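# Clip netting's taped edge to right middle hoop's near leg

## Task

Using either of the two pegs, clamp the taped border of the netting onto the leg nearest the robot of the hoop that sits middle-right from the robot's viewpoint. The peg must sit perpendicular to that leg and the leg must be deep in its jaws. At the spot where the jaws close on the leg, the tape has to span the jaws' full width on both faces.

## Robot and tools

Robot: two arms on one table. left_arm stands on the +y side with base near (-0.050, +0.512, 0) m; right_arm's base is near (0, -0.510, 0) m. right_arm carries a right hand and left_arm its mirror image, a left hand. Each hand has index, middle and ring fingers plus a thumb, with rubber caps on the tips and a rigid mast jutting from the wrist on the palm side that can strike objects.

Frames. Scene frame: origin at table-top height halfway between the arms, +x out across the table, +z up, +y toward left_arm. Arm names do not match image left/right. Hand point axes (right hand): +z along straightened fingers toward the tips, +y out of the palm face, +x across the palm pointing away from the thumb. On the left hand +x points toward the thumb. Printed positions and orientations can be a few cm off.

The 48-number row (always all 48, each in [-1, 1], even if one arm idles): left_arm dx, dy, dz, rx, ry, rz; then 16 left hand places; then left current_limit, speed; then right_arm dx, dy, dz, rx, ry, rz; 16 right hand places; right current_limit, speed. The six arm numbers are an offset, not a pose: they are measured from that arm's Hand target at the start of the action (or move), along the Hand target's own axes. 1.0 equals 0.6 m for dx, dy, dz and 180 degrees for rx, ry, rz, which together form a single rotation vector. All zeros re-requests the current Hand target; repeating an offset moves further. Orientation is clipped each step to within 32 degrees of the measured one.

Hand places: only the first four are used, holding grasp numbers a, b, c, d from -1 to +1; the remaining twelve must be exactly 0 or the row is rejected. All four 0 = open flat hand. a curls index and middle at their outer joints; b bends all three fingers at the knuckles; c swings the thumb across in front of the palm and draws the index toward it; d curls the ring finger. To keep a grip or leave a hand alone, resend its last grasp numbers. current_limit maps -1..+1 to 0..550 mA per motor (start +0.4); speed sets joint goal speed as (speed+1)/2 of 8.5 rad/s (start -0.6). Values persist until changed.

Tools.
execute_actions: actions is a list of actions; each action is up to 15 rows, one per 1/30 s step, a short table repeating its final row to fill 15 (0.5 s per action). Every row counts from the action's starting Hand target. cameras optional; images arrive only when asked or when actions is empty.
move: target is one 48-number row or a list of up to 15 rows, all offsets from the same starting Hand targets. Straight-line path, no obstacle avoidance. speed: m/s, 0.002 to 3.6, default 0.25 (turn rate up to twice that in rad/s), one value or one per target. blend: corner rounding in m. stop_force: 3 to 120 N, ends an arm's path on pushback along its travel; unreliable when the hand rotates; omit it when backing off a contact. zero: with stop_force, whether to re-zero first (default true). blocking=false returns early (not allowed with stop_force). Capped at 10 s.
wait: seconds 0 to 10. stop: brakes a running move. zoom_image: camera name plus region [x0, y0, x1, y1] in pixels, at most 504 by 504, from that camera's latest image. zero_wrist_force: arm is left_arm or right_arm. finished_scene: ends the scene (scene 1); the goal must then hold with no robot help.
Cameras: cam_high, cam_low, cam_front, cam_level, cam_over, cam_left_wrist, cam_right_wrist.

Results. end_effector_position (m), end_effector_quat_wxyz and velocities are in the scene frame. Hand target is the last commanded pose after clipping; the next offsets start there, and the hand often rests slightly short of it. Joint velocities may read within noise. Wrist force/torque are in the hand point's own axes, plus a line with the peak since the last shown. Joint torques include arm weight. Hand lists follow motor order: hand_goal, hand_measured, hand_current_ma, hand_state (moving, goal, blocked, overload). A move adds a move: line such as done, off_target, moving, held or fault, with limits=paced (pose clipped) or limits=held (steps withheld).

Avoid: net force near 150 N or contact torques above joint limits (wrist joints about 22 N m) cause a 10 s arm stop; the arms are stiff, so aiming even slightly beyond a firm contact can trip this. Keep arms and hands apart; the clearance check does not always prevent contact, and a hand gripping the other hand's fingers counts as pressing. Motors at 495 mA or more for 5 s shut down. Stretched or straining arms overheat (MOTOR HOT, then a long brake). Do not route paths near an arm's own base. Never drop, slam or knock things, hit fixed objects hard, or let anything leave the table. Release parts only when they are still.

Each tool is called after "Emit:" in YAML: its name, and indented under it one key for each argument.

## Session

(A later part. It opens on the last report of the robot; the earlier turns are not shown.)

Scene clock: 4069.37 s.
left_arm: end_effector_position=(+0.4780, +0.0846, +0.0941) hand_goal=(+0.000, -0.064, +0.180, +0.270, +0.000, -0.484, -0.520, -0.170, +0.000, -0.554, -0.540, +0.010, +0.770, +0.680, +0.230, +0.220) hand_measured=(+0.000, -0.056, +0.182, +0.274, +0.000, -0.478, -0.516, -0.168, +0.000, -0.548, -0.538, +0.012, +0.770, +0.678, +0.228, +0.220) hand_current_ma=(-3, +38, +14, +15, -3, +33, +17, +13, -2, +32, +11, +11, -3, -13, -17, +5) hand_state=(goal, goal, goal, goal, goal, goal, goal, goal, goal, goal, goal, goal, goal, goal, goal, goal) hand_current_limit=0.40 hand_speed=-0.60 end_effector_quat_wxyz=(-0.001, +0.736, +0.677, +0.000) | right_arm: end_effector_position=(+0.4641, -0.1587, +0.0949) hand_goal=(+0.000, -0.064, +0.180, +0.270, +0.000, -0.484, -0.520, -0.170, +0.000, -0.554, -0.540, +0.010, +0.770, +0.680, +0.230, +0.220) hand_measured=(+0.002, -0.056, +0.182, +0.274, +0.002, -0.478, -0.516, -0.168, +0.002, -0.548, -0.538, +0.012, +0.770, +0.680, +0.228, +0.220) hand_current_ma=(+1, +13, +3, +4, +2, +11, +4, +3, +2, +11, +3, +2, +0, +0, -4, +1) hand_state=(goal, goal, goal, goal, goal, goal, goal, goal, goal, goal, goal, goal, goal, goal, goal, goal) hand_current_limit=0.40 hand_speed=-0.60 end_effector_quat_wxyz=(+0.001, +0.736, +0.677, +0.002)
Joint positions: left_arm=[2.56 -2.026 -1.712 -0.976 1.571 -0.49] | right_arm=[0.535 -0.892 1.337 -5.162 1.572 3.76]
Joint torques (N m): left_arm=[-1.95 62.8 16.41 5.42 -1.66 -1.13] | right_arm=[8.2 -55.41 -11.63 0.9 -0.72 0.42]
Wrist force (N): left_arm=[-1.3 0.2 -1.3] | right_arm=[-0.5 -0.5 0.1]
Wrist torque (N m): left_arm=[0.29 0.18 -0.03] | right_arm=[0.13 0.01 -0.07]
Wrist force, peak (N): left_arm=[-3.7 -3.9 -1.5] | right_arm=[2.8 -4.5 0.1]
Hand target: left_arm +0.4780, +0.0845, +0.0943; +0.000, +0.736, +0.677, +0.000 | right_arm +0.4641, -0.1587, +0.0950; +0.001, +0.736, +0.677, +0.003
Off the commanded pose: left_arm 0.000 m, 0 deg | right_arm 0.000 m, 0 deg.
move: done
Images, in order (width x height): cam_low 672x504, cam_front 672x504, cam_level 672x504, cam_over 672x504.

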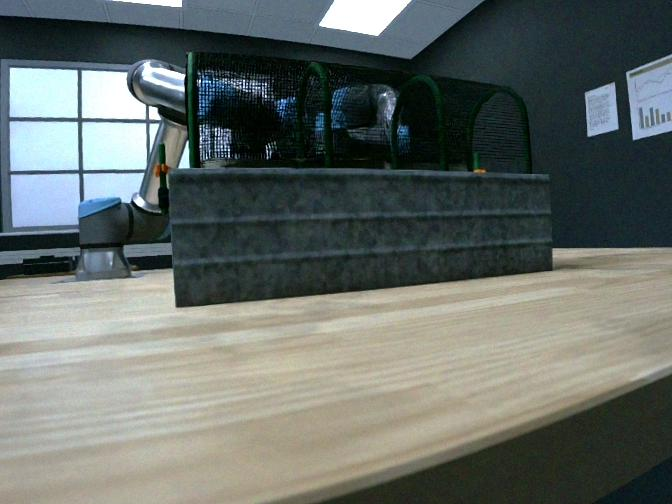

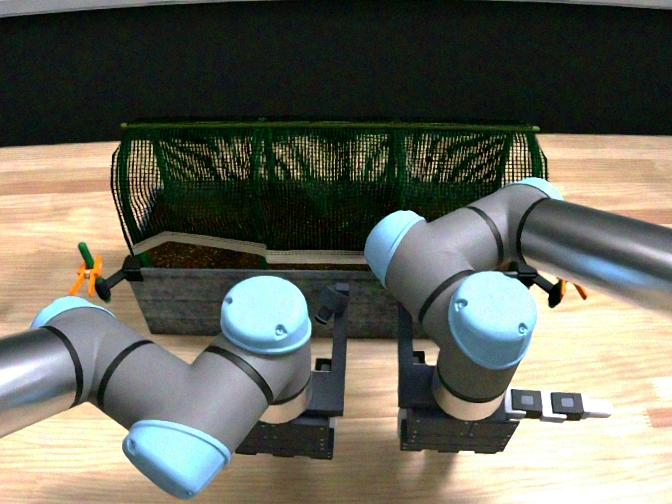

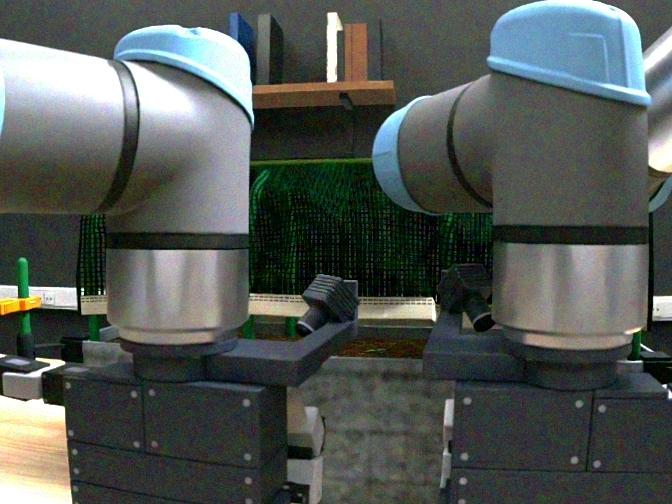

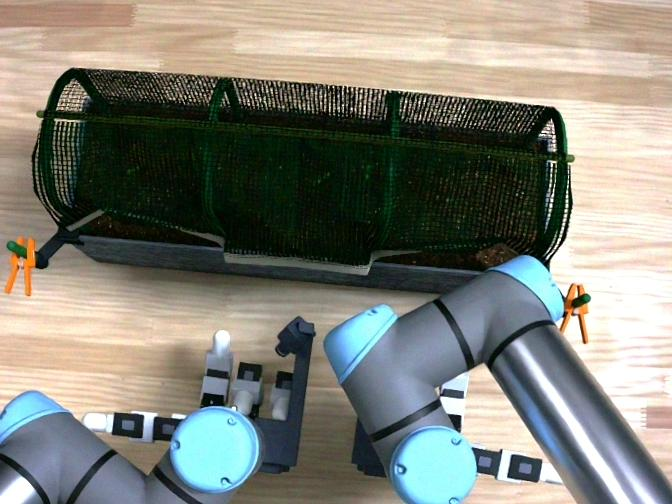

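Emit:
move:
  target:
    - [0,-0.075,0,0,0,0,0.6,0.7,0,0.7,0,0,0,0,0,0,0,0,0,0,0,0,0.4,-0.6,0,-0.075,0,0,0,0,0.6,0.7,0,0.7,0,0,0,0,0,0,0,0,0,0,0,0,0.4,-0.6]
    - [-0.4318,-0.0395,-0.0103,0,0,0,0.6,0.7,0,0.7,0,0,0,0,0,0,0,0,0,0,0,0,0.4,-0.6,-0.4318,-0.0395,0.0042,0,0,0,0.6,0.7,0,0.7,0,0,0,0,0,0,0,0,0,0,0,0,0.4,-0.6]
    - [-0.4318,0.0355,-0.0103,0,0,0,0.6,0.7,0,0.7,0,0,0,0,0,0,0,0,0,0,0,0,0.4,-0.6,-0.4318,0.0355,0.0042,0,0,0,0.6,0.7,0,0.7,0,0,0,0,0,0,0,0,0,0,0,0,0.4,-0.6]
  speed: 0.12
  blend: [0.005,0.01,0]
  cameras: ["cam_over","cam_low","cam_front"]

Emit:
zoom_image:
  camera: "cam_over"
  region: [520, 270, 640, 390]

Emit:
zoom_image:
  camera: "cam_low"
  region: [118, 130, 198, 200]

Scene clock: 4141.37 s.
left_arm: end_effector_position=(+0.4777, -0.1754, +0.1000) hand_goal=(+0.000, -0.064, +0.180, +0.270, +0.000, -0.484, -0.520, -0.170, +0.000, -0.554, -0.540, +0.010, +0.770, +0.680, +0.230, +0.220) hand_measured=(+0.000, -0.056, +0.182, +0.274, +0.000, -0.478, -0.516, -0.168, +0.000, -0.548, -0.538, +0.012, +0.770, +0.678, +0.228, +0.220) hand_current_ma=(-3, +40, +14, +15, -3, +34, +16, +13, -2, +32, +11, +11, +1, -13, -19, +5) hand_state=(goal, goal, goal, goal, goal, goal, goal, goal, goal, goal, goal, goal, goal, goal, goal, goal) hand_current_limit=0.40 hand_speed=-0.60 end_effector_quat_wxyz=(-0.001, +0.736, +0.677, +0.000) | right_arm: end_effector_position=(+0.4636, -0.4187, +0.0920) hand_goal=(+0.000, -0.064, +0.180, +0.270, +0.000, -0.484, -0.520, -0.170, +0.000, -0.554, -0.540, +0.010, +0.770, +0.680, +0.230, +0.220) hand_measured=(+0.000, -0.054, +0.182, +0.274, +0.002, -0.476, -0.518, -0.168, +0.002, -0.548, -0.538, +0.012, +0.770, +0.680, +0.228, +0.220) hand_current_ma=(+1, +17, +3, +4, +2, +12, +3, +3, +2, +11, +3, +2, +1, +0, -5, +1) hand_state=(goal, goal, goal, goal, goal, goal, goal, goal, goal, goal, goal, goal, goal, goal, goal, goal) hand_current_limit=0.40 hand_speed=-0.60 end_effector_quat_wxyz=(+0.001, +0.736, +0.677, +0.002)
Joint positions: left_arm=[2.283 -2.49 -0.884 -1.34 1.571 -0.766] | right_arm=[-0.034 -1.183 1.823 -5.357 1.569 3.191]
Joint torques (N m): left_arm=[-0.5 87.8 21.83 5.24 1.82 -0.89] | right_arm=[10.75 -36.82 -15.84 0.78 0.93 1.18]
Wrist force (N): left_arm=[-1.2 0.5 -1.5] | right_arm=[-0.2 -0.1 -0.1]
Wrist torque (N m): left_arm=[0.34 0.14 -0.02] | right_arm=[0.18 -0.02 -0.03]
Wrist force, peak (N): left_arm=[-3.1 -2.6 -1.5] | right_arm=[3.8 -5.6 0.0]
Hand target: left_arm +0.4777, -0.1754, +0.1003; +0.000, +0.736, +0.677, +0.000 | right_arm +0.4637, -0.4187, +0.0920; +0.001, +0.736, +0.677, +0.003
Off the commanded pose: left_arm 0.000 m, 0 deg | right_arm 0.000 m, 0 deg.
move: done
Images, in order (width x height): cam_low 672x504, cam_front 672x504, cam_over 672x504.

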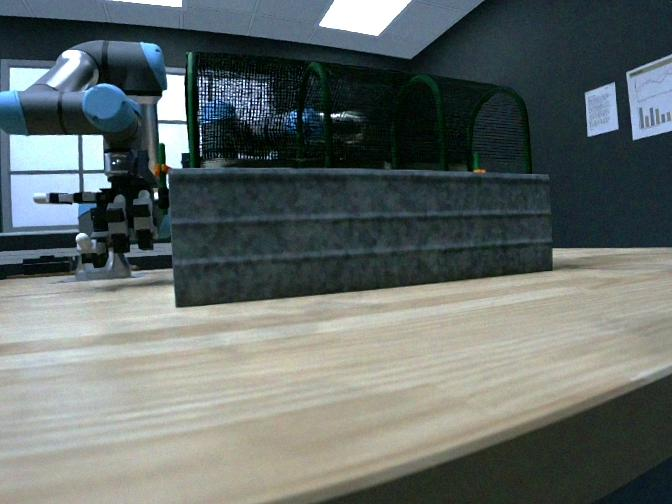

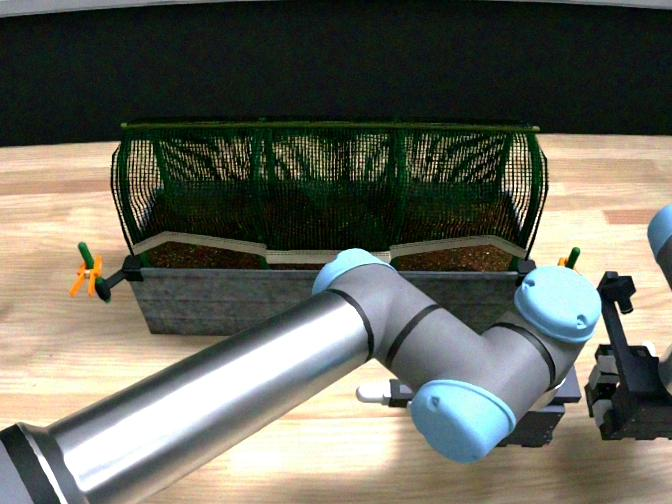

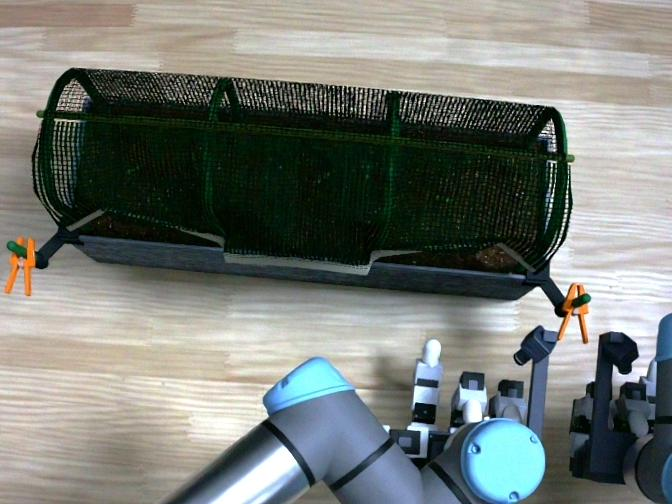

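Scaled by 4.200 from the camera's 672x504 image, which has a finer 960x720 frame.

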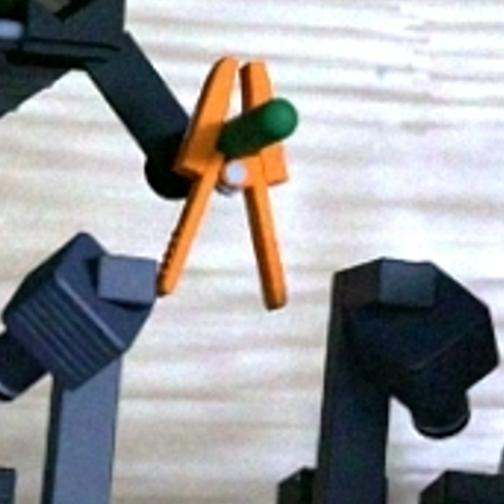

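Scaled by 6.300 from the camera's 672x504 image, which has a finer 960x720 frame.

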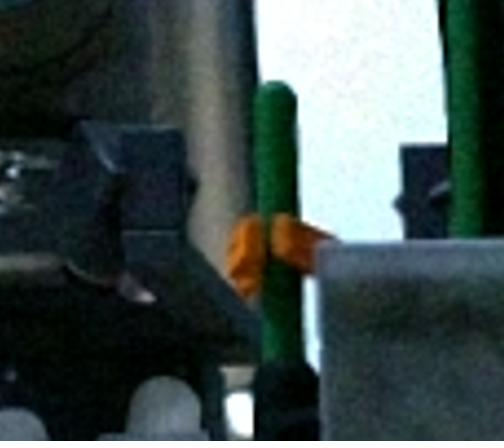

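Emit:
move:
  target: [-0.0083,0,-0.0083,0,0,0,0.6,0.7,0,0.7,0,0,0,0,0,0,0,0,0,0,0,0,0.4,-0.6,0.0133,0,0,0,0,0,0.6,0.7,0,0.7,0,0,0,0,0,0,0,0,0,0,0,0,0.4,-0.6]
  speed: 0.03
  cameras: ["cam_over","cam_low","cam_front"]

Emit:
zoom_image:
  camera: "cam_over"
  region: [530, 280, 630, 380]

Emit:
zoom_image:
  camera: "cam_low"
  region: [118, 130, 198, 200]

Emit:
zoom_image:
  camera: "cam_front"
  region: [520, 220, 660, 340]

Scene clock: 4201.17 s.
left_arm: end_effector_position=(+0.4773, -0.1805, +0.1053) hand_goal=(+0.000, -0.064, +0.180, +0.270, +0.000, -0.484, -0.520, -0.170, +0.000, -0.554, -0.540, +0.010, +0.770, +0.680, +0.230, +0.220) hand_measured=(+0.000, -0.056, +0.182, +0.274, +0.000, -0.478, -0.516, -0.168, +0.000, -0.548, -0.538, +0.012, +0.770, +0.678, +0.228, +0.220) hand_current_ma=(-3, +40, +14, +15, -3, +34, +16, +13, -2, +32, +11, +11, +1, -13, -19, +5) hand_state=(goal, goal, goal, goal, goal, goal, goal, goal, goal, goal, goal, goal, goal, goal, goal, goal) hand_current_limit=0.40 hand_speed=-0.60 end_effector_quat_wxyz=(-0.001, +0.736, +0.677, +0.000) | right_arm: end_effector_position=(+0.4644, -0.4106, +0.0921) hand_goal=(+0.000, -0.064, +0.180, +0.270, +0.000, -0.484, -0.520, -0.170, +0.000, -0.554, -0.540, +0.010, +0.770, +0.680, +0.230, +0.220) hand_measured=(+0.000, -0.054, +0.182, +0.274, +0.002, -0.476, -0.518, -0.168, +0.002, -0.548, -0.538, +0.012, +0.770, +0.680, +0.228, +0.220) hand_current_ma=(+1, +17, +3, +4, +2, +12, +3, +3, +2, +11, +3, +2, +1, +0, -5, +1) hand_state=(goal, goal, goal, goal, goal, goal, goal, goal, goal, goal, goal, goal, goal, goal, goal, goal) hand_current_limit=0.40 hand_speed=-0.60 end_effector_quat_wxyz=(+0.001, +0.736, +0.677, +0.003)
Joint positions: left_arm=[2.279 -2.499 -0.854 -1.361 1.571 -0.771] | right_arm=[-0.013 -1.177 1.813 -5.354 1.569 3.212]
Joint torques (N m): left_arm=[1.31 49.99 11.02 3.93 1.6 -0.45] | right_arm=[-8.65 -28.3 -9.81 3.61 1.25 -1.47]
Wrist force (N): left_arm=[-1.3 0.3 -1.7] | right_arm=[0.1 -0.4 0.1]
Wrist torque (N m): left_arm=[0.34 0.17 0.00] | right_arm=[0.13 -0.06 -0.17]
Wrist force, peak (N): left_arm=[-1.4 0.5 -1.8] | right_arm=[-0.7 0.2 0.3]
Hand target: left_arm +0.4773, -0.1804, +0.1052; +0.000, +0.736, +0.677, +0.000 | right_arm +0.4644, -0.4107, +0.0920; +0.001, +0.736, +0.677, +0.003
Off the commanded pose: left_arm 0.000 m, 0 deg | right_arm 0.000 m, 0 deg.
move: done
Images, in order (width x height): cam_low 672x504, cam_front 672x504, cam_over 672x504.

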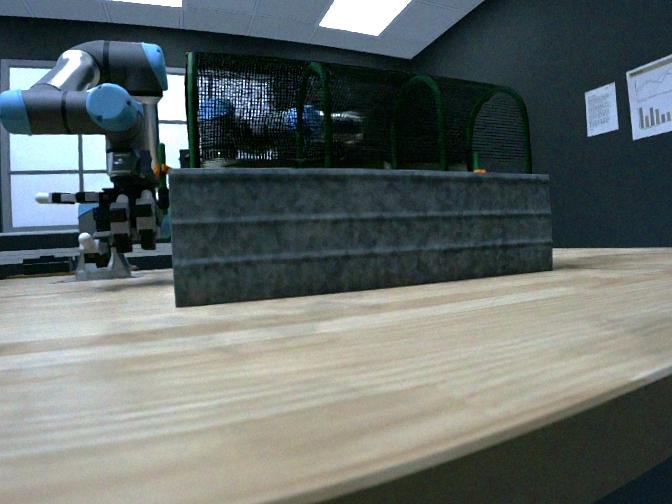

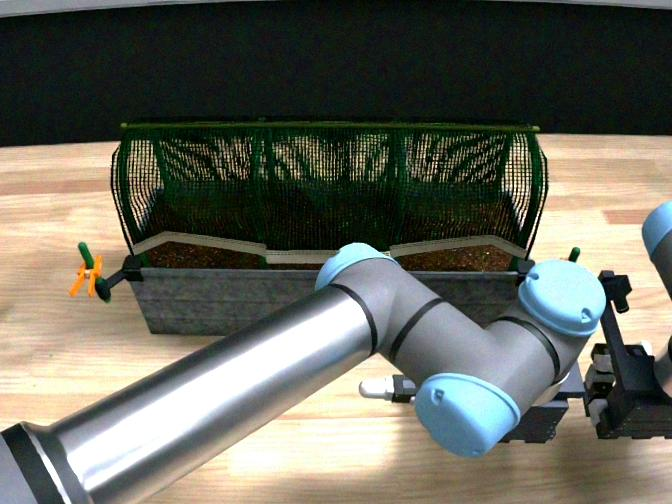

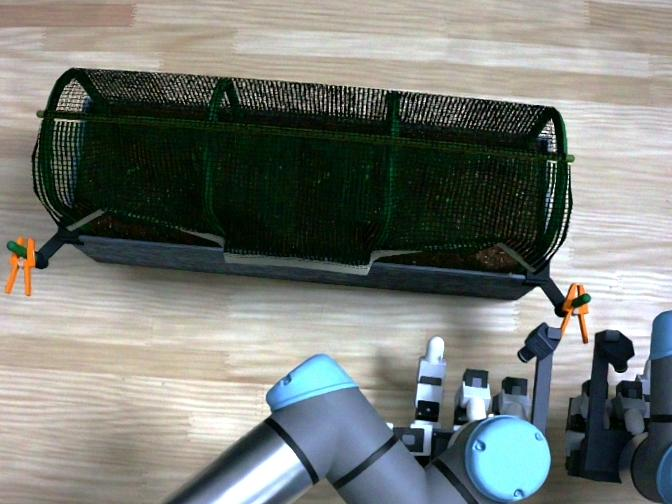

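Scaled by 5.040 from the camera's 672x504 image, which has a finer 960x720 frame.

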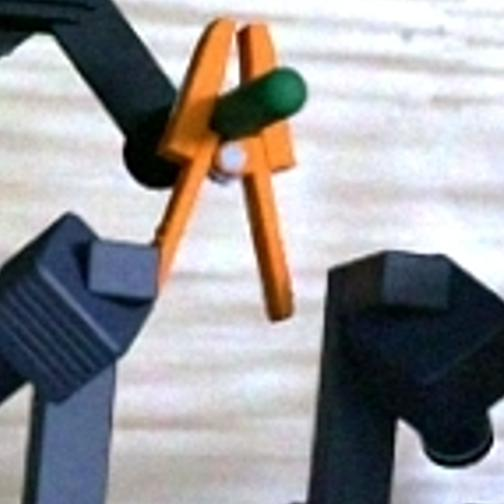

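Scaled by 6.300 from the camera's 672x504 image, which has a finer 960x720 frame.

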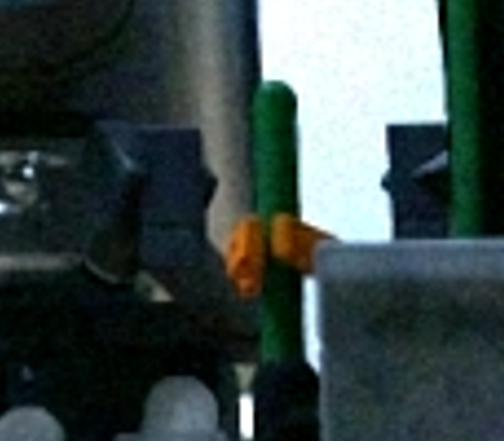

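Scaled by 3.600 from the camera's 672x504 image, which has a finer 960x720 frame.

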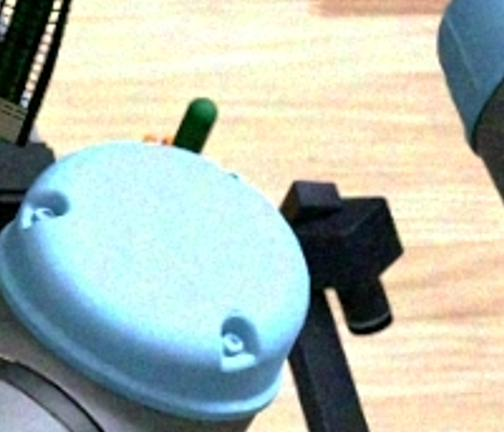

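Emit:
zero_wrist_force:
  arm: "left_arm"

Emit:
zero_wrist_force:
  arm: "right_arm"

Emit:
move:
  target: [-0.0092,0,0,0,0,0,0.6,0.7,0,0.7,0,0,0,0,0,0,0,0,0,0,0,0,0.4,-0.6,0.0033,0,0,0,0,0,0.6,0.7,0,0.7,0,0,0,0,0,0,0,0,0,0,0,0,0.4,-0.6]
  speed: 0.02
  cameras: ["cam_over","cam_low"]

Emit:
zoom_image:
  camera: "cam_over"
  region: [530, 280, 630, 380]

Emit:
zoom_image:
  camera: "cam_low"
  region: [128, 140, 188, 190]

Wrist force sensor zeroed.

Wrist force sensor zeroed.

Scene clock: 4220.77 s.
left_arm: end_effector_position=(+0.4769, -0.1860, +0.1052) hand_goal=(+0.000, -0.064, +0.180, +0.270, +0.000, -0.484, -0.520, -0.170, +0.000, -0.554, -0.540, +0.010, +0.770, +0.680, +0.230, +0.220) hand_measured=(+0.000, -0.056, +0.182, +0.274, +0.000, -0.478, -0.516, -0.168, +0.000, -0.548, -0.538, +0.012, +0.770, +0.678, +0.228, +0.220) hand_current_ma=(-3, +40, +14, +15, -3, +34, +16, +13, -2, +32, +11, +11, +1, -13, -19, +5) hand_state=(goal, goal, goal, goal, goal, goal, goal, goal, goal, goal, goal, goal, goal, goal, goal, goal) hand_current_limit=0.40 hand_speed=-0.60 end_effector_quat_wxyz=(-0.001, +0.736, +0.677, +0.000) | right_arm: end_effector_position=(+0.4645, -0.4087, +0.0921) hand_goal=(+0.000, -0.064, +0.180, +0.270, +0.000, -0.484, -0.520, -0.170, +0.000, -0.554, -0.540, +0.010, +0.770, +0.680, +0.230, +0.220) hand_measured=(+0.000, -0.054, +0.182, +0.274, +0.002, -0.476, -0.518, -0.168, +0.002, -0.548, -0.538, +0.012, +0.770, +0.680, +0.228, +0.220) hand_current_ma=(+1, +17, +3, +4, +2, +12, +3, +3, +2, +11, +3, +2, +1, +0, -5, +1) hand_state=(goal, goal, goal, goal, goal, goal, goal, goal, goal, goal, goal, goal, goal, goal, goal, goal) hand_current_limit=0.40 hand_speed=-0.60 end_effector_quat_wxyz=(+0.001, +0.736, +0.677, +0.003)
Joint positions: left_arm=[2.274 -2.513 -0.827 -1.373 1.571 -0.776] | right_arm=[-0.008 -1.175 1.811 -5.353 1.569 3.217]
Joint torques (N m): left_arm=[-2.06 59.38 14.68 2.27 -0.06 -0.78] | right_arm=[5.93 -19.64 -20.65 3.85 1.35 0.01]
Wrist force (N, zeroed by zero_wrist_force): left_arm=[0.0 0.1 0.1] | right_arm=[-0.2 0.2 -0.2]
Wrist torque (N m, zeroed by zero_wrist_force): left_arm=[-0.01 0.01 0.06] | right_arm=[0.04 0.03 -0.01]
Wrist force, peak (N, zeroed by zero_wrist_force): left_arm=[0.0 -0.1 0.7] | right_arm=[-0.6 0.2 -0.3]
Hand target: left_arm +0.4769, -0.1859, +0.1052; +0.000, +0.736, +0.677, +0.000 | right_arm +0.4645, -0.4087, +0.0920; +0.001, +0.736, +0.677, +0.003
Off the commanded pose: left_arm 0.000 m, 0 deg | right_arm 0.000 m, 0 deg.
move: done
Images, in order (width x height): cam_low 672x504, cam_over 672x504.

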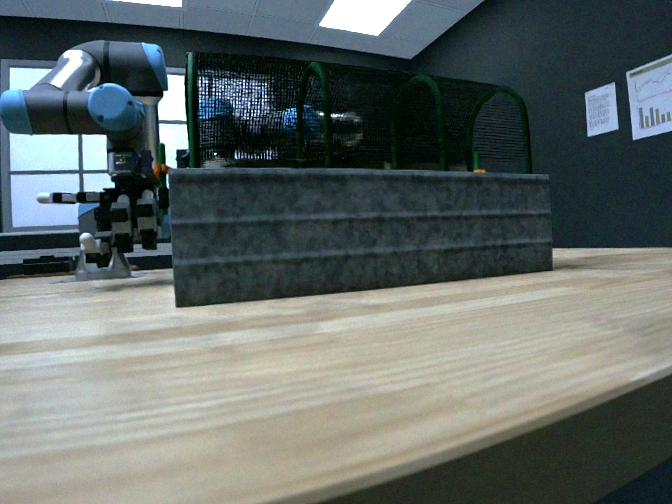

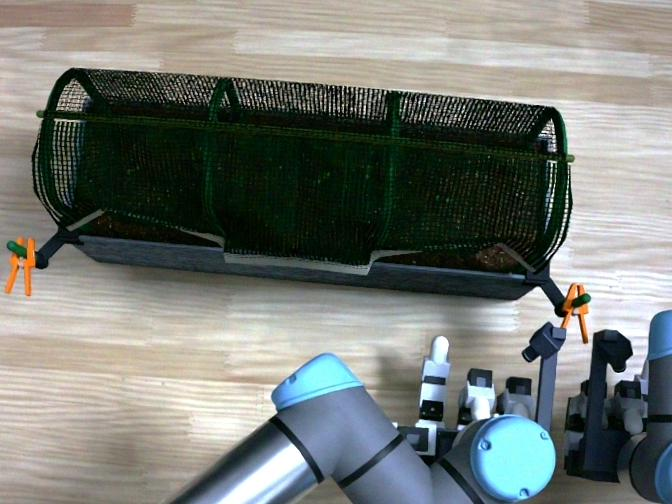

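Scaled by 5.040 from the camera's 672x504 image, which has a finer 960x720 frame.

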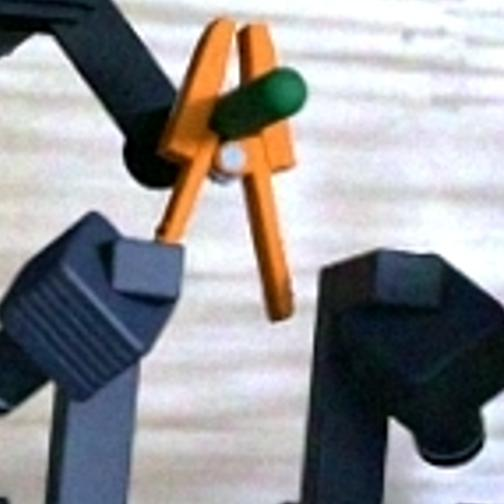

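Scaled by 8.400 from the camera's 672x504 image, which has a finer 960x720 frame.

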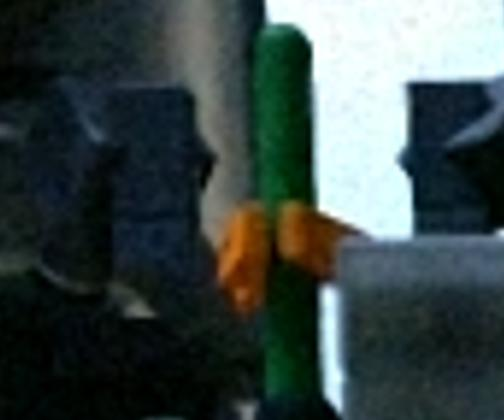

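Emit:
move:
  target: [-0.0025,0,0,0,0,0,0.6,0.7,0,0.7,0,0,0,0,0,0,0,0,0,0,0,0,0.4,-0.6,0.0025,0,0,0,0,0,0.6,0.7,0,0.7,0,0,0,0,0,0,0,0,0,0,0,0,0.4,-0.6]
  speed: 0.02

Emit:
move:
  target: [-0.0017,0,0,0,0,0,0.6,0.7,0,0.7,0,0,0,0,0,0,0,0,0,0,0,0,0.4,-0.6,0.0017,0,0,0,0,0,0.6,0.7,0,0.7,0,0,0,0,0,0,0,0,0,0,0,0,0.4,-0.6]
  speed: 0.02
  cameras: ["cam_over"]

Emit:
zoom_image:
  camera: "cam_over"
  region: [530, 280, 630, 380]

Scene clock: 4231.20 s.
left_arm: end_effector_position=(+0.4768, -0.1874, +0.1053) hand_goal=(+0.000, -0.064, +0.180, +0.270, +0.000, -0.484, -0.520, -0.170, +0.000, -0.554, -0.540, +0.010, +0.770, +0.680, +0.230, +0.220) hand_measured=(+0.000, -0.056, +0.182, +0.274, +0.000, -0.478, -0.516, -0.168, +0.000, -0.548, -0.538, +0.012, +0.770, +0.678, +0.228, +0.220) hand_current_ma=(-3, +40, +14, +15, -3, +34, +16, +13, -2, +32, +11, +11, +1, -13, -19, +5) hand_state=(goal, goal, goal, goal, goal, goal, goal, goal, goal, goal, goal, goal, goal, goal, goal, goal) hand_current_limit=0.40 hand_speed=-0.60 end_effector_quat_wxyz=(+0.000, +0.736, +0.677, +0.000) | right_arm: end_effector_position=(+0.4647, -0.4072, +0.0921) hand_goal=(+0.000, -0.064, +0.180, +0.270, +0.000, -0.484, -0.520, -0.170, +0.000, -0.554, -0.540, +0.010, +0.770, +0.680, +0.230, +0.220) hand_measured=(+0.000, -0.054, +0.182, +0.274, +0.002, -0.476, -0.518, -0.168, +0.002, -0.548, -0.538, +0.012, +0.770, +0.680, +0.228, +0.220) hand_current_ma=(+1, +17, +3, +4, +2, +12, +3, +3, +2, +11, +3, +2, +1, +0, -5, +1) hand_state=(goal, goal, goal, goal, goal, goal, goal, goal, goal, goal, goal, goal, goal, goal, goal, goal) hand_current_limit=0.40 hand_speed=-0.60 end_effector_quat_wxyz=(+0.001, +0.736, +0.677, +0.003)
Joint positions: left_arm=[2.273 -2.517 -0.82 -1.376 1.571 -0.777] | right_arm=[-0.004 -1.174 1.809 -5.353 1.569 3.221]
Joint torques (N m): left_arm=[-8.25 44.03 27.62 0.44 -1.36 -1.41] | right_arm=[8.43 -20.93 -21.08 4.08 1.2 0.63]
Wrist force (N, zeroed by zero_wrist_force): left_arm=[0.0 0.3 0.3] | right_arm=[-0.2 0.2 -0.2]
Wrist torque (N m, zeroed by zero_wrist_force): left_arm=[0.01 0.00 0.14] | right_arm=[0.05 0.03 -0.01]
Wrist force, peak (N, zeroed by zero_wrist_force): left_arm=[0.0 -0.1 0.6] | right_arm=[-0.6 0.1 -0.3]
Hand target: left_arm +0.4767, -0.1874, +0.1052; +0.000, +0.736, +0.677, +0.000 | right_arm +0.4647, -0.4072, +0.0921; +0.001, +0.736, +0.677, +0.003
Off the commanded pose: left_arm 0.000 m, 0 deg | right_arm 0.000 m, 0 deg.
move: done

Scene clock: 4231.90 s.
left_arm: end_effector_position=(+0.4767, -0.1884, +0.1052) hand_goal=(+0.000, -0.064, +0.180, +0.270, +0.000, -0.484, -0.520, -0.170, +0.000, -0.554, -0.540, +0.010, +0.770, +0.680, +0.230, +0.220) hand_measured=(+0.000, -0.056, +0.182, +0.274, +0.000, -0.478, -0.516, -0.168, +0.000, -0.548, -0.538, +0.012, +0.770, +0.678, +0.228, +0.220) hand_current_ma=(-3, +40, +14, +15, -3, +34, +16, +13, -2, +32, +11, +11, +1, -13, -19, +5) hand_state=(goal, goal, goal, goal, goal, goal, goal, goal, goal, goal, goal, goal, goal, goal, goal, goal) hand_current_limit=0.40 hand_speed=-0.60 end_effector_quat_wxyz=(+0.000, +0.736, +0.677, +0.000) | right_arm: end_effector_position=(+0.4647, -0.4062, +0.0921) hand_goal=(+0.000, -0.064, +0.180, +0.270, +0.000, -0.484, -0.520, -0.170, +0.000, -0.554, -0.540, +0.010, +0.770, +0.680, +0.230, +0.220) hand_measured=(+0.000, -0.054, +0.182, +0.274, +0.002, -0.476, -0.518, -0.168, +0.002, -0.548, -0.538, +0.012, +0.770, +0.680, +0.228, +0.220) hand_current_ma=(+1, +17, +3, +4, +2, +12, +3, +3, +2, +11, +3, +2, +1, +0, -5, +1) hand_state=(goal, goal, goal, goal, goal, goal, goal, goal, goal, goal, goal, goal, goal, goal, goal, goal) hand_current_limit=0.40 hand_speed=-0.60 end_effector_quat_wxyz=(+0.001, +0.736, +0.677, +0.003)
Joint positions: left_arm=[2.272 -2.519 -0.815 -1.379 1.571 -0.778] | right_arm=[-0.001 -1.173 1.808 -5.352 1.569 3.224]
Joint torques (N m): left_arm=[-7.88 43.84 29.36 0.46 -1.39 -1.69] | right_arm=[8.84 -20.28 -21.43 4.49 1.19 0.61]
Wrist force (N, zeroed by zero_wrist_force): left_arm=[0.5 0.0 0.1] | right_arm=[-0.3 0.3 -0.2]
Wrist torque (N m, zeroed by zero_wrist_force): left_arm=[-0.03 -0.05 0.15] | right_arm=[0.05 0.05 -0.02]
Wrist force, peak (N, zeroed by zero_wrist_force): left_arm=[0.4 0.0 0.3] | right_arm=[-0.6 0.0 -0.3]
Hand target: left_arm +0.4767, -0.1884, +0.1052; +0.000, +0.736, +0.677, +0.000 | right_arm +0.4647, -0.4062, +0.0921; +0.001, +0.736, +0.677, +0.003
Off the commanded pose: left_arm 0.000 m, 0 deg | right_arm 0.000 m, 0 deg.
move: done
Images, in order (width x height): cam_over 672x504.

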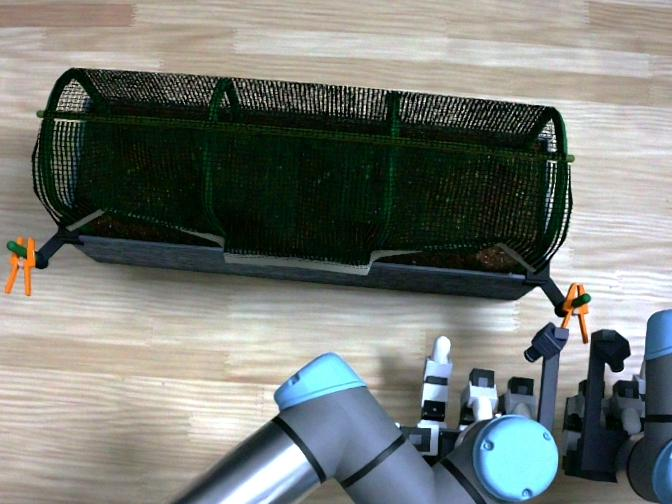

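Scaled by 5.040 from the camera's 672x504 image, which has a finer 960x720 frame.

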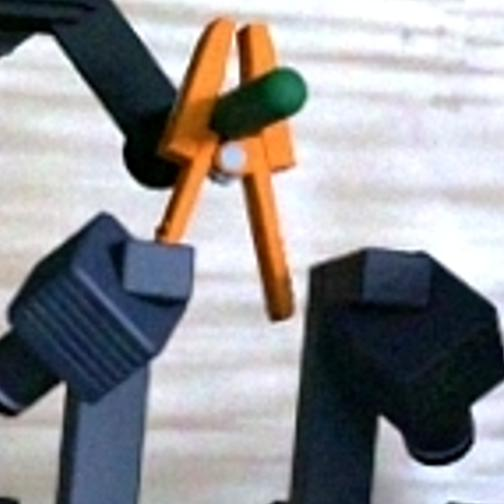

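Emit:
move:
  target: [-0.0017,0,0,0,0,0,0.6,0.7,0,0.7,0,0,0,0,0,0,0,0,0,0,0,0,0.4,-0.6,0.0017,0,0,0,0,0,0.6,0.7,0,0.7,0,0,0,0,0,0,0,0,0,0,0,0,0.4,-0.6]
  speed: 0.02

Emit:
move:
  target: [-0.0017,0,0,0,0,0,0.6,0.7,0,0.7,0,0,0,0,0,0,0,0,0,0,0,0,0.4,-0.6,0.0017,0,0,0,0,0,0.6,0.7,0,0.7,0,0,0,0,0,0,0,0,0,0,0,0,0.4,-0.6]
  speed: 0.02

Emit:
move:
  target: [-0.0017,0,0,0,0,0,0.6,0.7,0,0.7,0,0,0,0,0,0,0,0,0,0,0,0,0.4,-0.6,0.0017,0,0,0,0,0,0.6,0.7,0,0.7,0,0,0,0,0,0,0,0,0,0,0,0,0.4,-0.6]
  speed: 0.02
  cameras: ["cam_over","cam_low"]

Emit:
zoom_image:
  camera: "cam_over"
  region: [530, 280, 630, 380]

Emit:
zoom_image:
  camera: "cam_low"
  region: [128, 140, 188, 190]

Scene clock: 4243.20 s.
left_arm: end_effector_position=(+0.4766, -0.1894, +0.1053) hand_goal=(+0.000, -0.064, +0.180, +0.270, +0.000, -0.484, -0.520, -0.170, +0.000, -0.554, -0.540, +0.010, +0.770, +0.680, +0.230, +0.220) hand_measured=(+0.000, -0.056, +0.182, +0.274, +0.000, -0.478, -0.516, -0.168, +0.000, -0.548, -0.538, +0.012, +0.770, +0.678, +0.228, +0.220) hand_current_ma=(-3, +40, +14, +15, -3, +34, +16, +13, -2, +32, +11, +11, +1, -13, -19, +5) hand_state=(goal, goal, goal, goal, goal, goal, goal, goal, goal, goal, goal, goal, goal, goal, goal, goal) hand_current_limit=0.40 hand_speed=-0.60 end_effector_quat_wxyz=(+0.000, +0.736, +0.677, +0.000) | right_arm: end_effector_position=(+0.4648, -0.4052, +0.0921) hand_goal=(+0.000, -0.064, +0.180, +0.270, +0.000, -0.484, -0.520, -0.170, +0.000, -0.554, -0.540, +0.010, +0.770, +0.680, +0.230, +0.220) hand_measured=(+0.000, -0.054, +0.182, +0.274, +0.002, -0.476, -0.518, -0.168, +0.002, -0.548, -0.538, +0.012, +0.770, +0.680, +0.228, +0.220) hand_current_ma=(+1, +17, +3, +4, +2, +12, +3, +3, +2, +11, +3, +2, +1, +0, -5, +1) hand_state=(goal, goal, goal, goal, goal, goal, goal, goal, goal, goal, goal, goal, goal, goal, goal, goal) hand_current_limit=0.40 hand_speed=-0.60 end_effector_quat_wxyz=(+0.001, +0.736, +0.677, +0.003)
Joint positions: left_arm=[2.271 -2.522 -0.81 -1.381 1.571 -0.779] | right_arm=[0.001 -1.172 1.806 -5.352 1.569 3.227]
Joint torques (N m): left_arm=[-9.97 42.47 28.94 0.26 -1.4 -1.25] | right_arm=[9.47 -18.16 -21.6 3.97 1.13 0.78]
Wrist force (N, zeroed by zero_wrist_force): left_arm=[1.6 -0.4 0.0] | right_arm=[-0.3 0.2 -0.2]
Wrist torque (N m, zeroed by zero_wrist_force): left_arm=[-0.10 -0.20 0.07] | right_arm=[0.05 0.04 -0.01]
Wrist force, peak (N, zeroed by zero_wrist_force): left_arm=[1.9 -0.4 -0.3] | right_arm=[-0.6 0.0 -0.2]
Hand target: left_arm +0.4766, -0.1894, +0.1052; +0.000, +0.736, +0.677, +0.000 | right_arm +0.4648, -0.4052, +0.0921; +0.001, +0.736, +0.677, +0.003
Off the commanded pose: left_arm 0.000 m, 0 deg | right_arm 0.000 m, 0 deg.
move: done

Scene clock: 4243.90 s.
left_arm: end_effector_position=(+0.4765, -0.1905, +0.1052) hand_goal=(+0.000, -0.064, +0.180, +0.270, +0.000, -0.484, -0.520, -0.170, +0.000, -0.554, -0.540, +0.010, +0.770, +0.680, +0.230, +0.220) hand_measured=(+0.000, -0.056, +0.182, +0.274, +0.000, -0.478, -0.516, -0.168, +0.000, -0.548, -0.538, +0.012, +0.770, +0.678, +0.228, +0.220) hand_current_ma=(-3, +40, +14, +15, -3, +34, +16, +13, -2, +32, +11, +11, +1, -13, -19, +5) hand_state=(goal, goal, goal, goal, goal, goal, goal, goal, goal, goal, goal, goal, goal, goal, goal, goal) hand_current_limit=0.40 hand_speed=-0.60 end_effector_quat_wxyz=(+0.000, +0.736, +0.677, +0.000) | right_arm: end_effector_position=(+0.4649, -0.4042, +0.0921) hand_goal=(+0.000, -0.064, +0.180, +0.270, +0.000, -0.484, -0.520, -0.170, +0.000, -0.554, -0.540, +0.010, +0.770, +0.680, +0.230, +0.220) hand_measured=(+0.000, -0.054, +0.182, +0.274, +0.002, -0.476, -0.518, -0.168, +0.002, -0.548, -0.538, +0.012, +0.770, +0.680, +0.228, +0.220) hand_current_ma=(+1, +17, +3, +4, +2, +12, +3, +3, +2, +11, +3, +2, +1, +0, -5, +1) hand_state=(goal, goal, goal, goal, goal, goal, goal, goal, goal, goal, goal, goal, goal, goal, goal, goal) hand_current_limit=0.40 hand_speed=-0.60 end_effector_quat_wxyz=(+0.001, +0.736, +0.677, +0.003)
Joint positions: left_arm=[2.27 -2.525 -0.805 -1.383 1.571 -0.78] | right_arm=[0.004 -1.171 1.805 -5.351 1.569 3.229]
Joint torques (N m): left_arm=[-8.73 45.03 29.76 0.41 -1.25 -1.22] | right_arm=[8.47 -19.31 -21.58 4.27 0.99 0.84]
Wrist force (N, zeroed by zero_wrist_force): left_arm=[2.6 -1.1 0.2] | right_arm=[-0.3 0.2 -0.3]
Wrist torque (N m, zeroed by zero_wrist_force): left_arm=[-0.19 -0.29 0.08] | right_arm=[0.05 0.04 -0.01]
Wrist force, peak (N, zeroed by zero_wrist_force): left_arm=[3.0 -1.3 -0.1] | right_arm=[-0.4 0.3 -0.3]
Hand target: left_arm +0.4765, -0.1904, +0.1052; +0.000, +0.736, +0.677, +0.000 | right_arm +0.4649, -0.4042, +0.0921; +0.001, +0.736, +0.677, +0.003
Off the commanded pose: left_arm 0.000 m, 0 deg | right_arm 0.000 m, 0 deg.
move: done

Scene clock: 4244.60 s.
left_arm: end_effector_position=(+0.4764, -0.1915, +0.1052) hand_goal=(+0.000, -0.064, +0.180, +0.270, +0.000, -0.484, -0.520, -0.170, +0.000, -0.554, -0.540, +0.010, +0.770, +0.680, +0.230, +0.220) hand_measured=(+0.000, -0.056, +0.182, +0.274, +0.000, -0.478, -0.516, -0.168, +0.000, -0.548, -0.538, +0.012, +0.770, +0.678, +0.228, +0.220) hand_current_ma=(-3, +40, +14, +15, -3, +34, +16, +13, -2, +32, +11, +11, +1, -13, -19, +5) hand_state=(goal, goal, goal, goal, goal, goal, goal, goal, goal, goal, goal, goal, goal, goal, goal, goal) hand_current_limit=0.40 hand_speed=-0.60 end_effector_quat_wxyz=(+0.000, +0.736, +0.677, +0.000) | right_arm: end_effector_position=(+0.4650, -0.4031, +0.0921) hand_goal=(+0.000, -0.064, +0.180, +0.270, +0.000, -0.484, -0.520, -0.170, +0.000, -0.554, -0.540, +0.010, +0.770, +0.680, +0.230, +0.220) hand_measured=(+0.000, -0.054, +0.182, +0.274, +0.002, -0.476, -0.518, -0.168, +0.002, -0.548, -0.538, +0.012, +0.770, +0.680, +0.228, +0.220) hand_current_ma=(+1, +17, +3, +4, +2, +12, +3, +3, +2, +11, +3, +2, +1, +0, -5, +1) hand_state=(goal, goal, goal, goal, goal, goal, goal, goal, goal, goal, goal, goal, goal, goal, goal, goal) hand_current_limit=0.40 hand_speed=-0.60 end_effector_quat_wxyz=(+0.001, +0.736, +0.677, +0.003)
Joint positions: left_arm=[2.269 -2.527 -0.8 -1.386 1.571 -0.78] | right_arm=[0.007 -1.17 1.804 -5.351 1.569 3.232]
Joint torques (N m): left_arm=[-9.6 43.6 29.28 0.4 -1.44 -1.3] | right_arm=[8.64 -19.61 -21.03 4.08 1.03 0.69]
Wrist force (N, zeroed by zero_wrist_force): left_arm=[3.8 -1.6 0.5] | right_arm=[-1.6 -0.5 -0.1]
Wrist torque (N m, zeroed by zero_wrist_force): left_arm=[-0.25 -0.46 0.12] | right_arm=[-0.04 0.19 -0.01]
Wrist force, peak (N, zeroed by zero_wrist_force): left_arm=[3.8 -1.6 0.5] | right_arm=[-1.6 -0.7 -0.3]
Hand target: left_arm +0.4764, -0.1915, +0.1052; +0.000, +0.736, +0.677, +0.000 | right_arm +0.4650, -0.4032, +0.0921; +0.001, +0.736, +0.677, +0.003
Off the commanded pose: left_arm 0.000 m, 0 deg | right_arm 0.000 m, 0 deg.
move: done
Images, in order (width x height): cam_low 672x504, cam_over 672x504.

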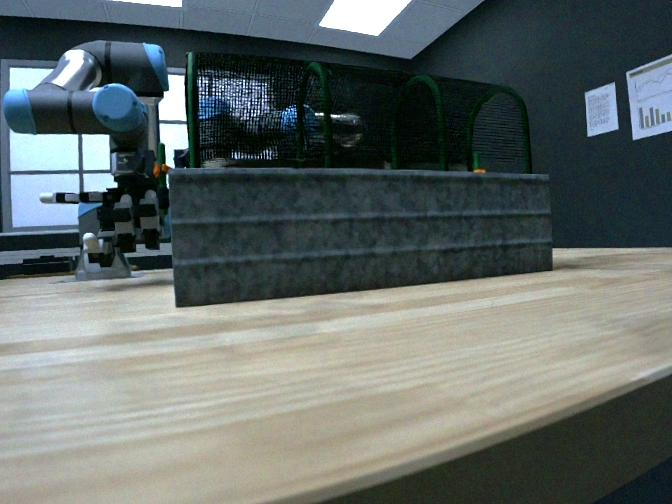

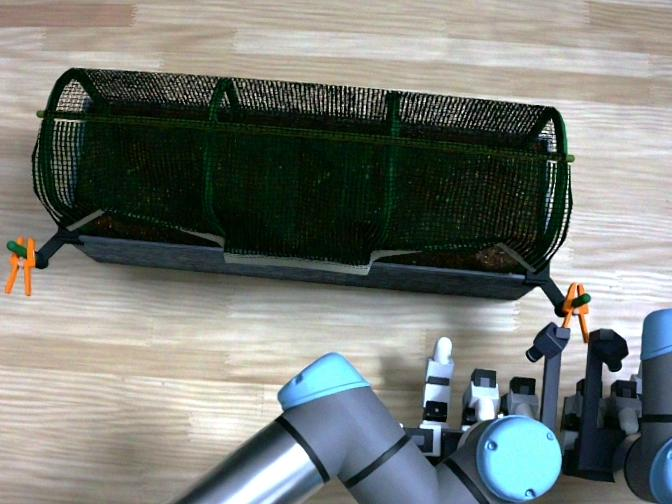

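Scaled by 5.040 from the camera's 672x504 image, which has a finer 960x720 frame.

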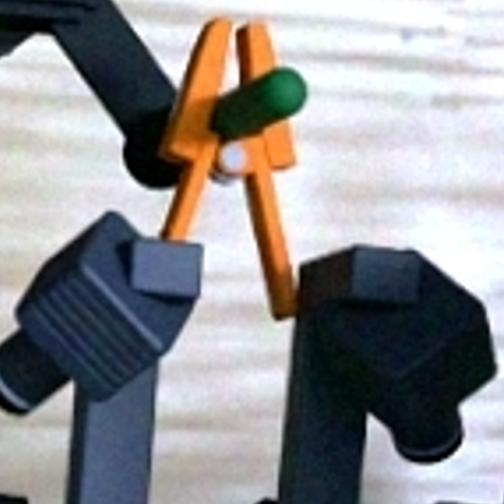

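Scaled by 8.400 from the camera's 672x504 image, which has a finer 960x720 frame.

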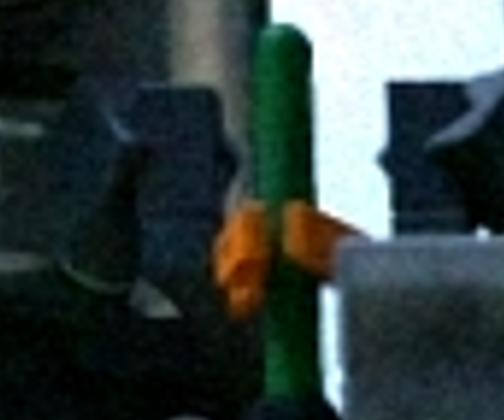

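Emit:
move:
  target: [0,0,0,0,0,0,0.6,0.7,0,0.7,0,0,0,0,0,0,0,0,0,0,0,0,0.4,-0.6,0.0025,0,0,0,0,0,0.6,0.7,0,0.7,0,0,0,0,0,0,0,0,0,0,0,0,0.4,-0.6]
  speed: 0.02

Emit:
move:
  target: [-0.0017,0,0,0,0,0,0.6,0.7,0,0.7,0,0,0,0,0,0,0,0,0,0,0,0,0.4,-0.6,0.0017,0,0,0,0,0,0.6,0.7,0,0.7,0,0,0,0,0,0,0,0,0,0,0,0,0.4,-0.6]
  speed: 0.02

Emit:
move:
  target: [-0.0017,0,0,0,0,0,0.6,0.7,0,0.7,0,0,0,0,0,0,0,0,0,0,0,0,0.4,-0.6,0.0017,0,0,0,0,0,0.6,0.7,0,0.7,0,0,0,0,0,0,0,0,0,0,0,0,0.4,-0.6]
  speed: 0.02
  cameras: ["cam_over","cam_low"]

Emit:
zoom_image:
  camera: "cam_over"
  region: [530, 280, 630, 380]

Emit:
zoom_image:
  camera: "cam_low"
  region: [128, 140, 188, 190]

Scene clock: 4261.67 s.
left_arm: end_effector_position=(+0.4764, -0.1915, +0.1052) hand_goal=(+0.000, -0.064, +0.180, +0.270, +0.000, -0.484, -0.520, -0.170, +0.000, -0.554, -0.540, +0.010, +0.770, +0.680, +0.230, +0.220) hand_measured=(+0.000, -0.056, +0.182, +0.274, +0.000, -0.478, -0.516, -0.168, +0.000, -0.548, -0.538, +0.012, +0.770, +0.678, +0.228, +0.220) hand_current_ma=(-3, +40, +14, +15, -3, +34, +16, +13, -2, +32, +11, +11, +1, -13, -19, +5) hand_state=(goal, goal, goal, goal, goal, goal, goal, goal, goal, goal, goal, goal, goal, goal, goal, goal) hand_current_limit=0.40 hand_speed=-0.60 end_effector_quat_wxyz=(+0.000, +0.736, +0.677, +0.000) | right_arm: end_effector_position=(+0.4651, -0.4017, +0.0921) hand_goal=(+0.000, -0.064, +0.180, +0.270, +0.000, -0.484, -0.520, -0.170, +0.000, -0.554, -0.540, +0.010, +0.770, +0.680, +0.230, +0.220) hand_measured=(+0.000, -0.054, +0.182, +0.274, +0.002, -0.476, -0.518, -0.168, +0.002, -0.548, -0.538, +0.012, +0.770, +0.680, +0.228, +0.220) hand_current_ma=(+1, +17, +3, +4, +2, +12, +3, +3, +2, +11, +3, +2, +1, +0, -5, +1) hand_state=(goal, goal, goal, goal, goal, goal, goal, goal, goal, goal, goal, goal, goal, goal, goal, goal) hand_current_limit=0.40 hand_speed=-0.60 end_effector_quat_wxyz=(+0.001, +0.736, +0.677, +0.003)
Joint positions: left_arm=[2.269 -2.527 -0.8 -1.386 1.571 -0.78] | right_arm=[0.011 -1.169 1.802 -5.35 1.569 3.236]
Joint torques (N m): left_arm=[-0.46 87.12 12.95 4.54 -1.16 1.95] | right_arm=[10.19 -18.96 -21.83 4.07 1.04 0.09]
Wrist force (N, zeroed by zero_wrist_force): left_arm=[4.2 -1.8 0.5] | right_arm=[-3.6 -1.2 -0.3]
Wrist torque (N m, zeroed by zero_wrist_force): left_arm=[-0.23 -0.48 0.07] | right_arm=[-0.12 0.44 0.02]
Wrist force, peak (N, zeroed by zero_wrist_force): left_arm=[4.6 -1.7 -0.2] | right_arm=[-3.7 -1.7 -0.2]
Hand target: left_arm +0.4764, -0.1915, +0.1052; +0.000, +0.736, +0.677, +0.000 | right_arm +0.4651, -0.4017, +0.0921; +0.001, +0.736, +0.677, +0.003
Off the commanded pose: left_arm 0.000 m, 0 deg | right_arm 0.000 m, 0 deg.
move: done

Scene clock: 4262.37 s.
left_arm: end_effector_position=(+0.4763, -0.1925, +0.1053) hand_goal=(+0.000, -0.064, +0.180, +0.270, +0.000, -0.484, -0.520, -0.170, +0.000, -0.554, -0.540, +0.010, +0.770, +0.680, +0.230, +0.220) hand_measured=(+0.000, -0.056, +0.182, +0.274, +0.000, -0.478, -0.516, -0.168, +0.000, -0.548, -0.538, +0.012, +0.770, +0.678, +0.228, +0.220) hand_current_ma=(-3, +40, +14, +15, -3, +34, +16, +13, -2, +32, +11, +11, +1, -13, -19, +5) hand_state=(goal, goal, goal, goal, goal, goal, goal, goal, goal, goal, goal, goal, goal, goal, goal, goal) hand_current_limit=0.40 hand_speed=-0.60 end_effector_quat_wxyz=(+0.000, +0.736, +0.677, +0.000) | right_arm: end_effector_position=(+0.4652, -0.4006, +0.0921) hand_goal=(+0.000, -0.064, +0.180, +0.270, +0.000, -0.484, -0.520, -0.170, +0.000, -0.554, -0.540, +0.010, +0.770, +0.680, +0.230, +0.220) hand_measured=(+0.000, -0.054, +0.182, +0.274, +0.002, -0.476, -0.518, -0.168, +0.002, -0.548, -0.538, +0.012, +0.770, +0.680, +0.228, +0.220) hand_current_ma=(+1, +17, +3, +4, +2, +12, +3, +3, +2, +11, +3, +2, +1, +0, -5, +1) hand_state=(goal, goal, goal, goal, goal, goal, goal, goal, goal, goal, goal, goal, goal, goal, goal, goal) hand_current_limit=0.40 hand_speed=-0.60 end_effector_quat_wxyz=(+0.001, +0.736, +0.677, +0.003)
Joint positions: left_arm=[2.269 -2.53 -0.795 -1.388 1.571 -0.781] | right_arm=[0.013 -1.168 1.8 -5.35 1.569 3.238]
Joint torques (N m): left_arm=[-11.85 42.01 31.68 1.19 -1.24 -1.06] | right_arm=[11.49 -19.74 -21.32 3.66 0.86 -0.08]
Wrist force (N, zeroed by zero_wrist_force): left_arm=[7.2 -3.4 0.3] | right_arm=[-6.5 -2.5 -1.0]
Wrist torque (N m, zeroed by zero_wrist_force): left_arm=[-0.43 -0.80 0.08] | right_arm=[-0.30 0.83 0.04]
Wrist force, peak (N, zeroed by zero_wrist_force): left_arm=[7.3 -3.3 0.2] | right_arm=[-6.8 -2.6 -0.6]
Hand target: left_arm +0.4763, -0.1925, +0.1052; +0.000, +0.736, +0.677, +0.000 | right_arm +0.4652, -0.4007, +0.0921; +0.001, +0.736, +0.677, +0.003
Off the commanded pose: left_arm 0.000 m, 0 deg | right_arm 0.000 m, 0 deg.
move: done

Scene clock: 4263.07 s.
left_arm: end_effector_position=(+0.4762, -0.1935, +0.1052) hand_goal=(+0.000, -0.064, +0.180, +0.270, +0.000, -0.484, -0.520, -0.170, +0.000, -0.554, -0.540, +0.010, +0.770, +0.680, +0.230, +0.220) hand_measured=(+0.000, -0.056, +0.182, +0.274, +0.000, -0.478, -0.516, -0.168, +0.000, -0.548, -0.538, +0.012, +0.770, +0.678, +0.228, +0.220) hand_current_ma=(-3, +40, +14, +15, -3, +34, +16, +13, -2, +32, +11, +11, +1, -13, -19, +5) hand_state=(goal, goal, goal, goal, goal, goal, goal, goal, goal, goal, goal, goal, goal, goal, goal, goal) hand_current_limit=0.40 hand_speed=-0.60 end_effector_quat_wxyz=(+0.000, +0.736, +0.677, +0.000) | right_arm: end_effector_position=(+0.4653, -0.3996, +0.0921) hand_goal=(+0.000, -0.064, +0.180, +0.270, +0.000, -0.484, -0.520, -0.170, +0.000, -0.554, -0.540, +0.010, +0.770, +0.680, +0.230, +0.220) hand_measured=(+0.000, -0.054, +0.182, +0.274, +0.002, -0.476, -0.518, -0.168, +0.002, -0.548, -0.538, +0.012, +0.770, +0.680, +0.228, +0.220) hand_current_ma=(+1, +17, +3, +4, +2, +12, +3, +3, +2, +11, +3, +2, +1, +0, -5, +1) hand_state=(goal, goal, goal, goal, goal, goal, goal, goal, goal, goal, goal, goal, goal, goal, goal, goal) hand_current_limit=0.40 hand_speed=-0.60 end_effector_quat_wxyz=(+0.001, +0.736, +0.677, +0.003)
Joint positions: left_arm=[2.268 -2.533 -0.79 -1.391 1.571 -0.782] | right_arm=[0.016 -1.167 1.799 -5.349 1.569 3.241]
Joint torques (N m): left_arm=[-12.26 44.1 31.94 1.24 -1.44 -0.62] | right_arm=[11.25 -19.77 -22.48 3.81 0.34 -0.11]
Wrist force (N, zeroed by zero_wrist_force): left_arm=[9.3 -4.3 0.7] | right_arm=[-9.4 -3.8 -0.8]
Wrist torque (N m, zeroed by zero_wrist_force): left_arm=[-0.52 -1.03 0.08] | right_arm=[-0.45 1.14 0.03]
Wrist force, peak (N, zeroed by zero_wrist_force): left_arm=[9.3 -4.3 0.7] | right_arm=[-9.4 -3.8 -0.8]
Hand target: left_arm +0.4762, -0.1935, +0.1052; +0.000, +0.736, +0.677, +0.000 | right_arm +0.4653, -0.3996, +0.0921; +0.001, +0.736, +0.677, +0.003
Off the commanded pose: left_arm 0.000 m, 0 deg | right_arm 0.000 m, 0 deg.
move: done
Images, in order (width x height): cam_low 672x504, cam_over 672x504.

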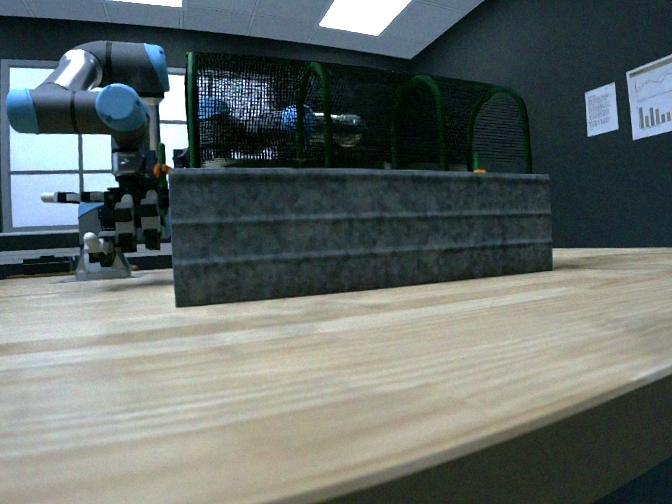

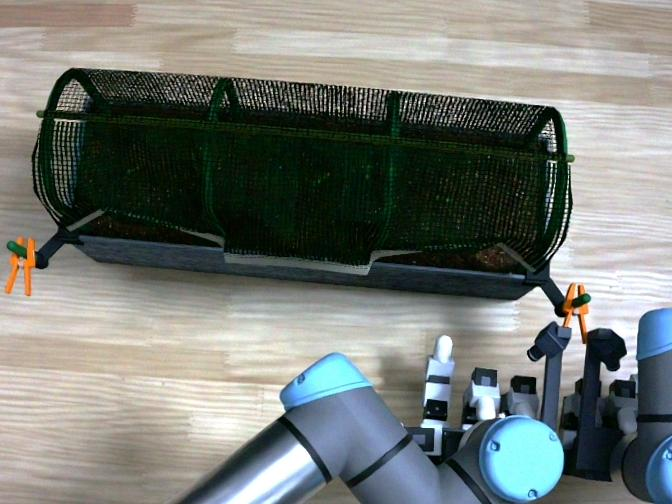

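Scaled by 5.040 from the camera's 672x504 image, which has a finer 960x720 frame.

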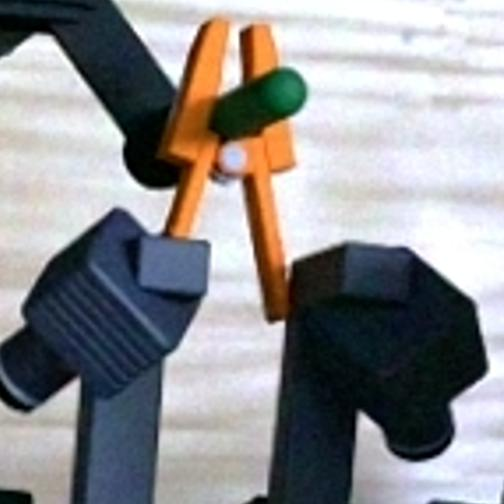

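Scaled by 8.400 from the camera's 672x504 image, which has a finer 960x720 frame.

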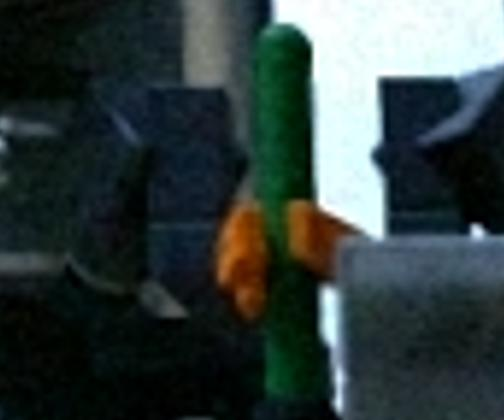

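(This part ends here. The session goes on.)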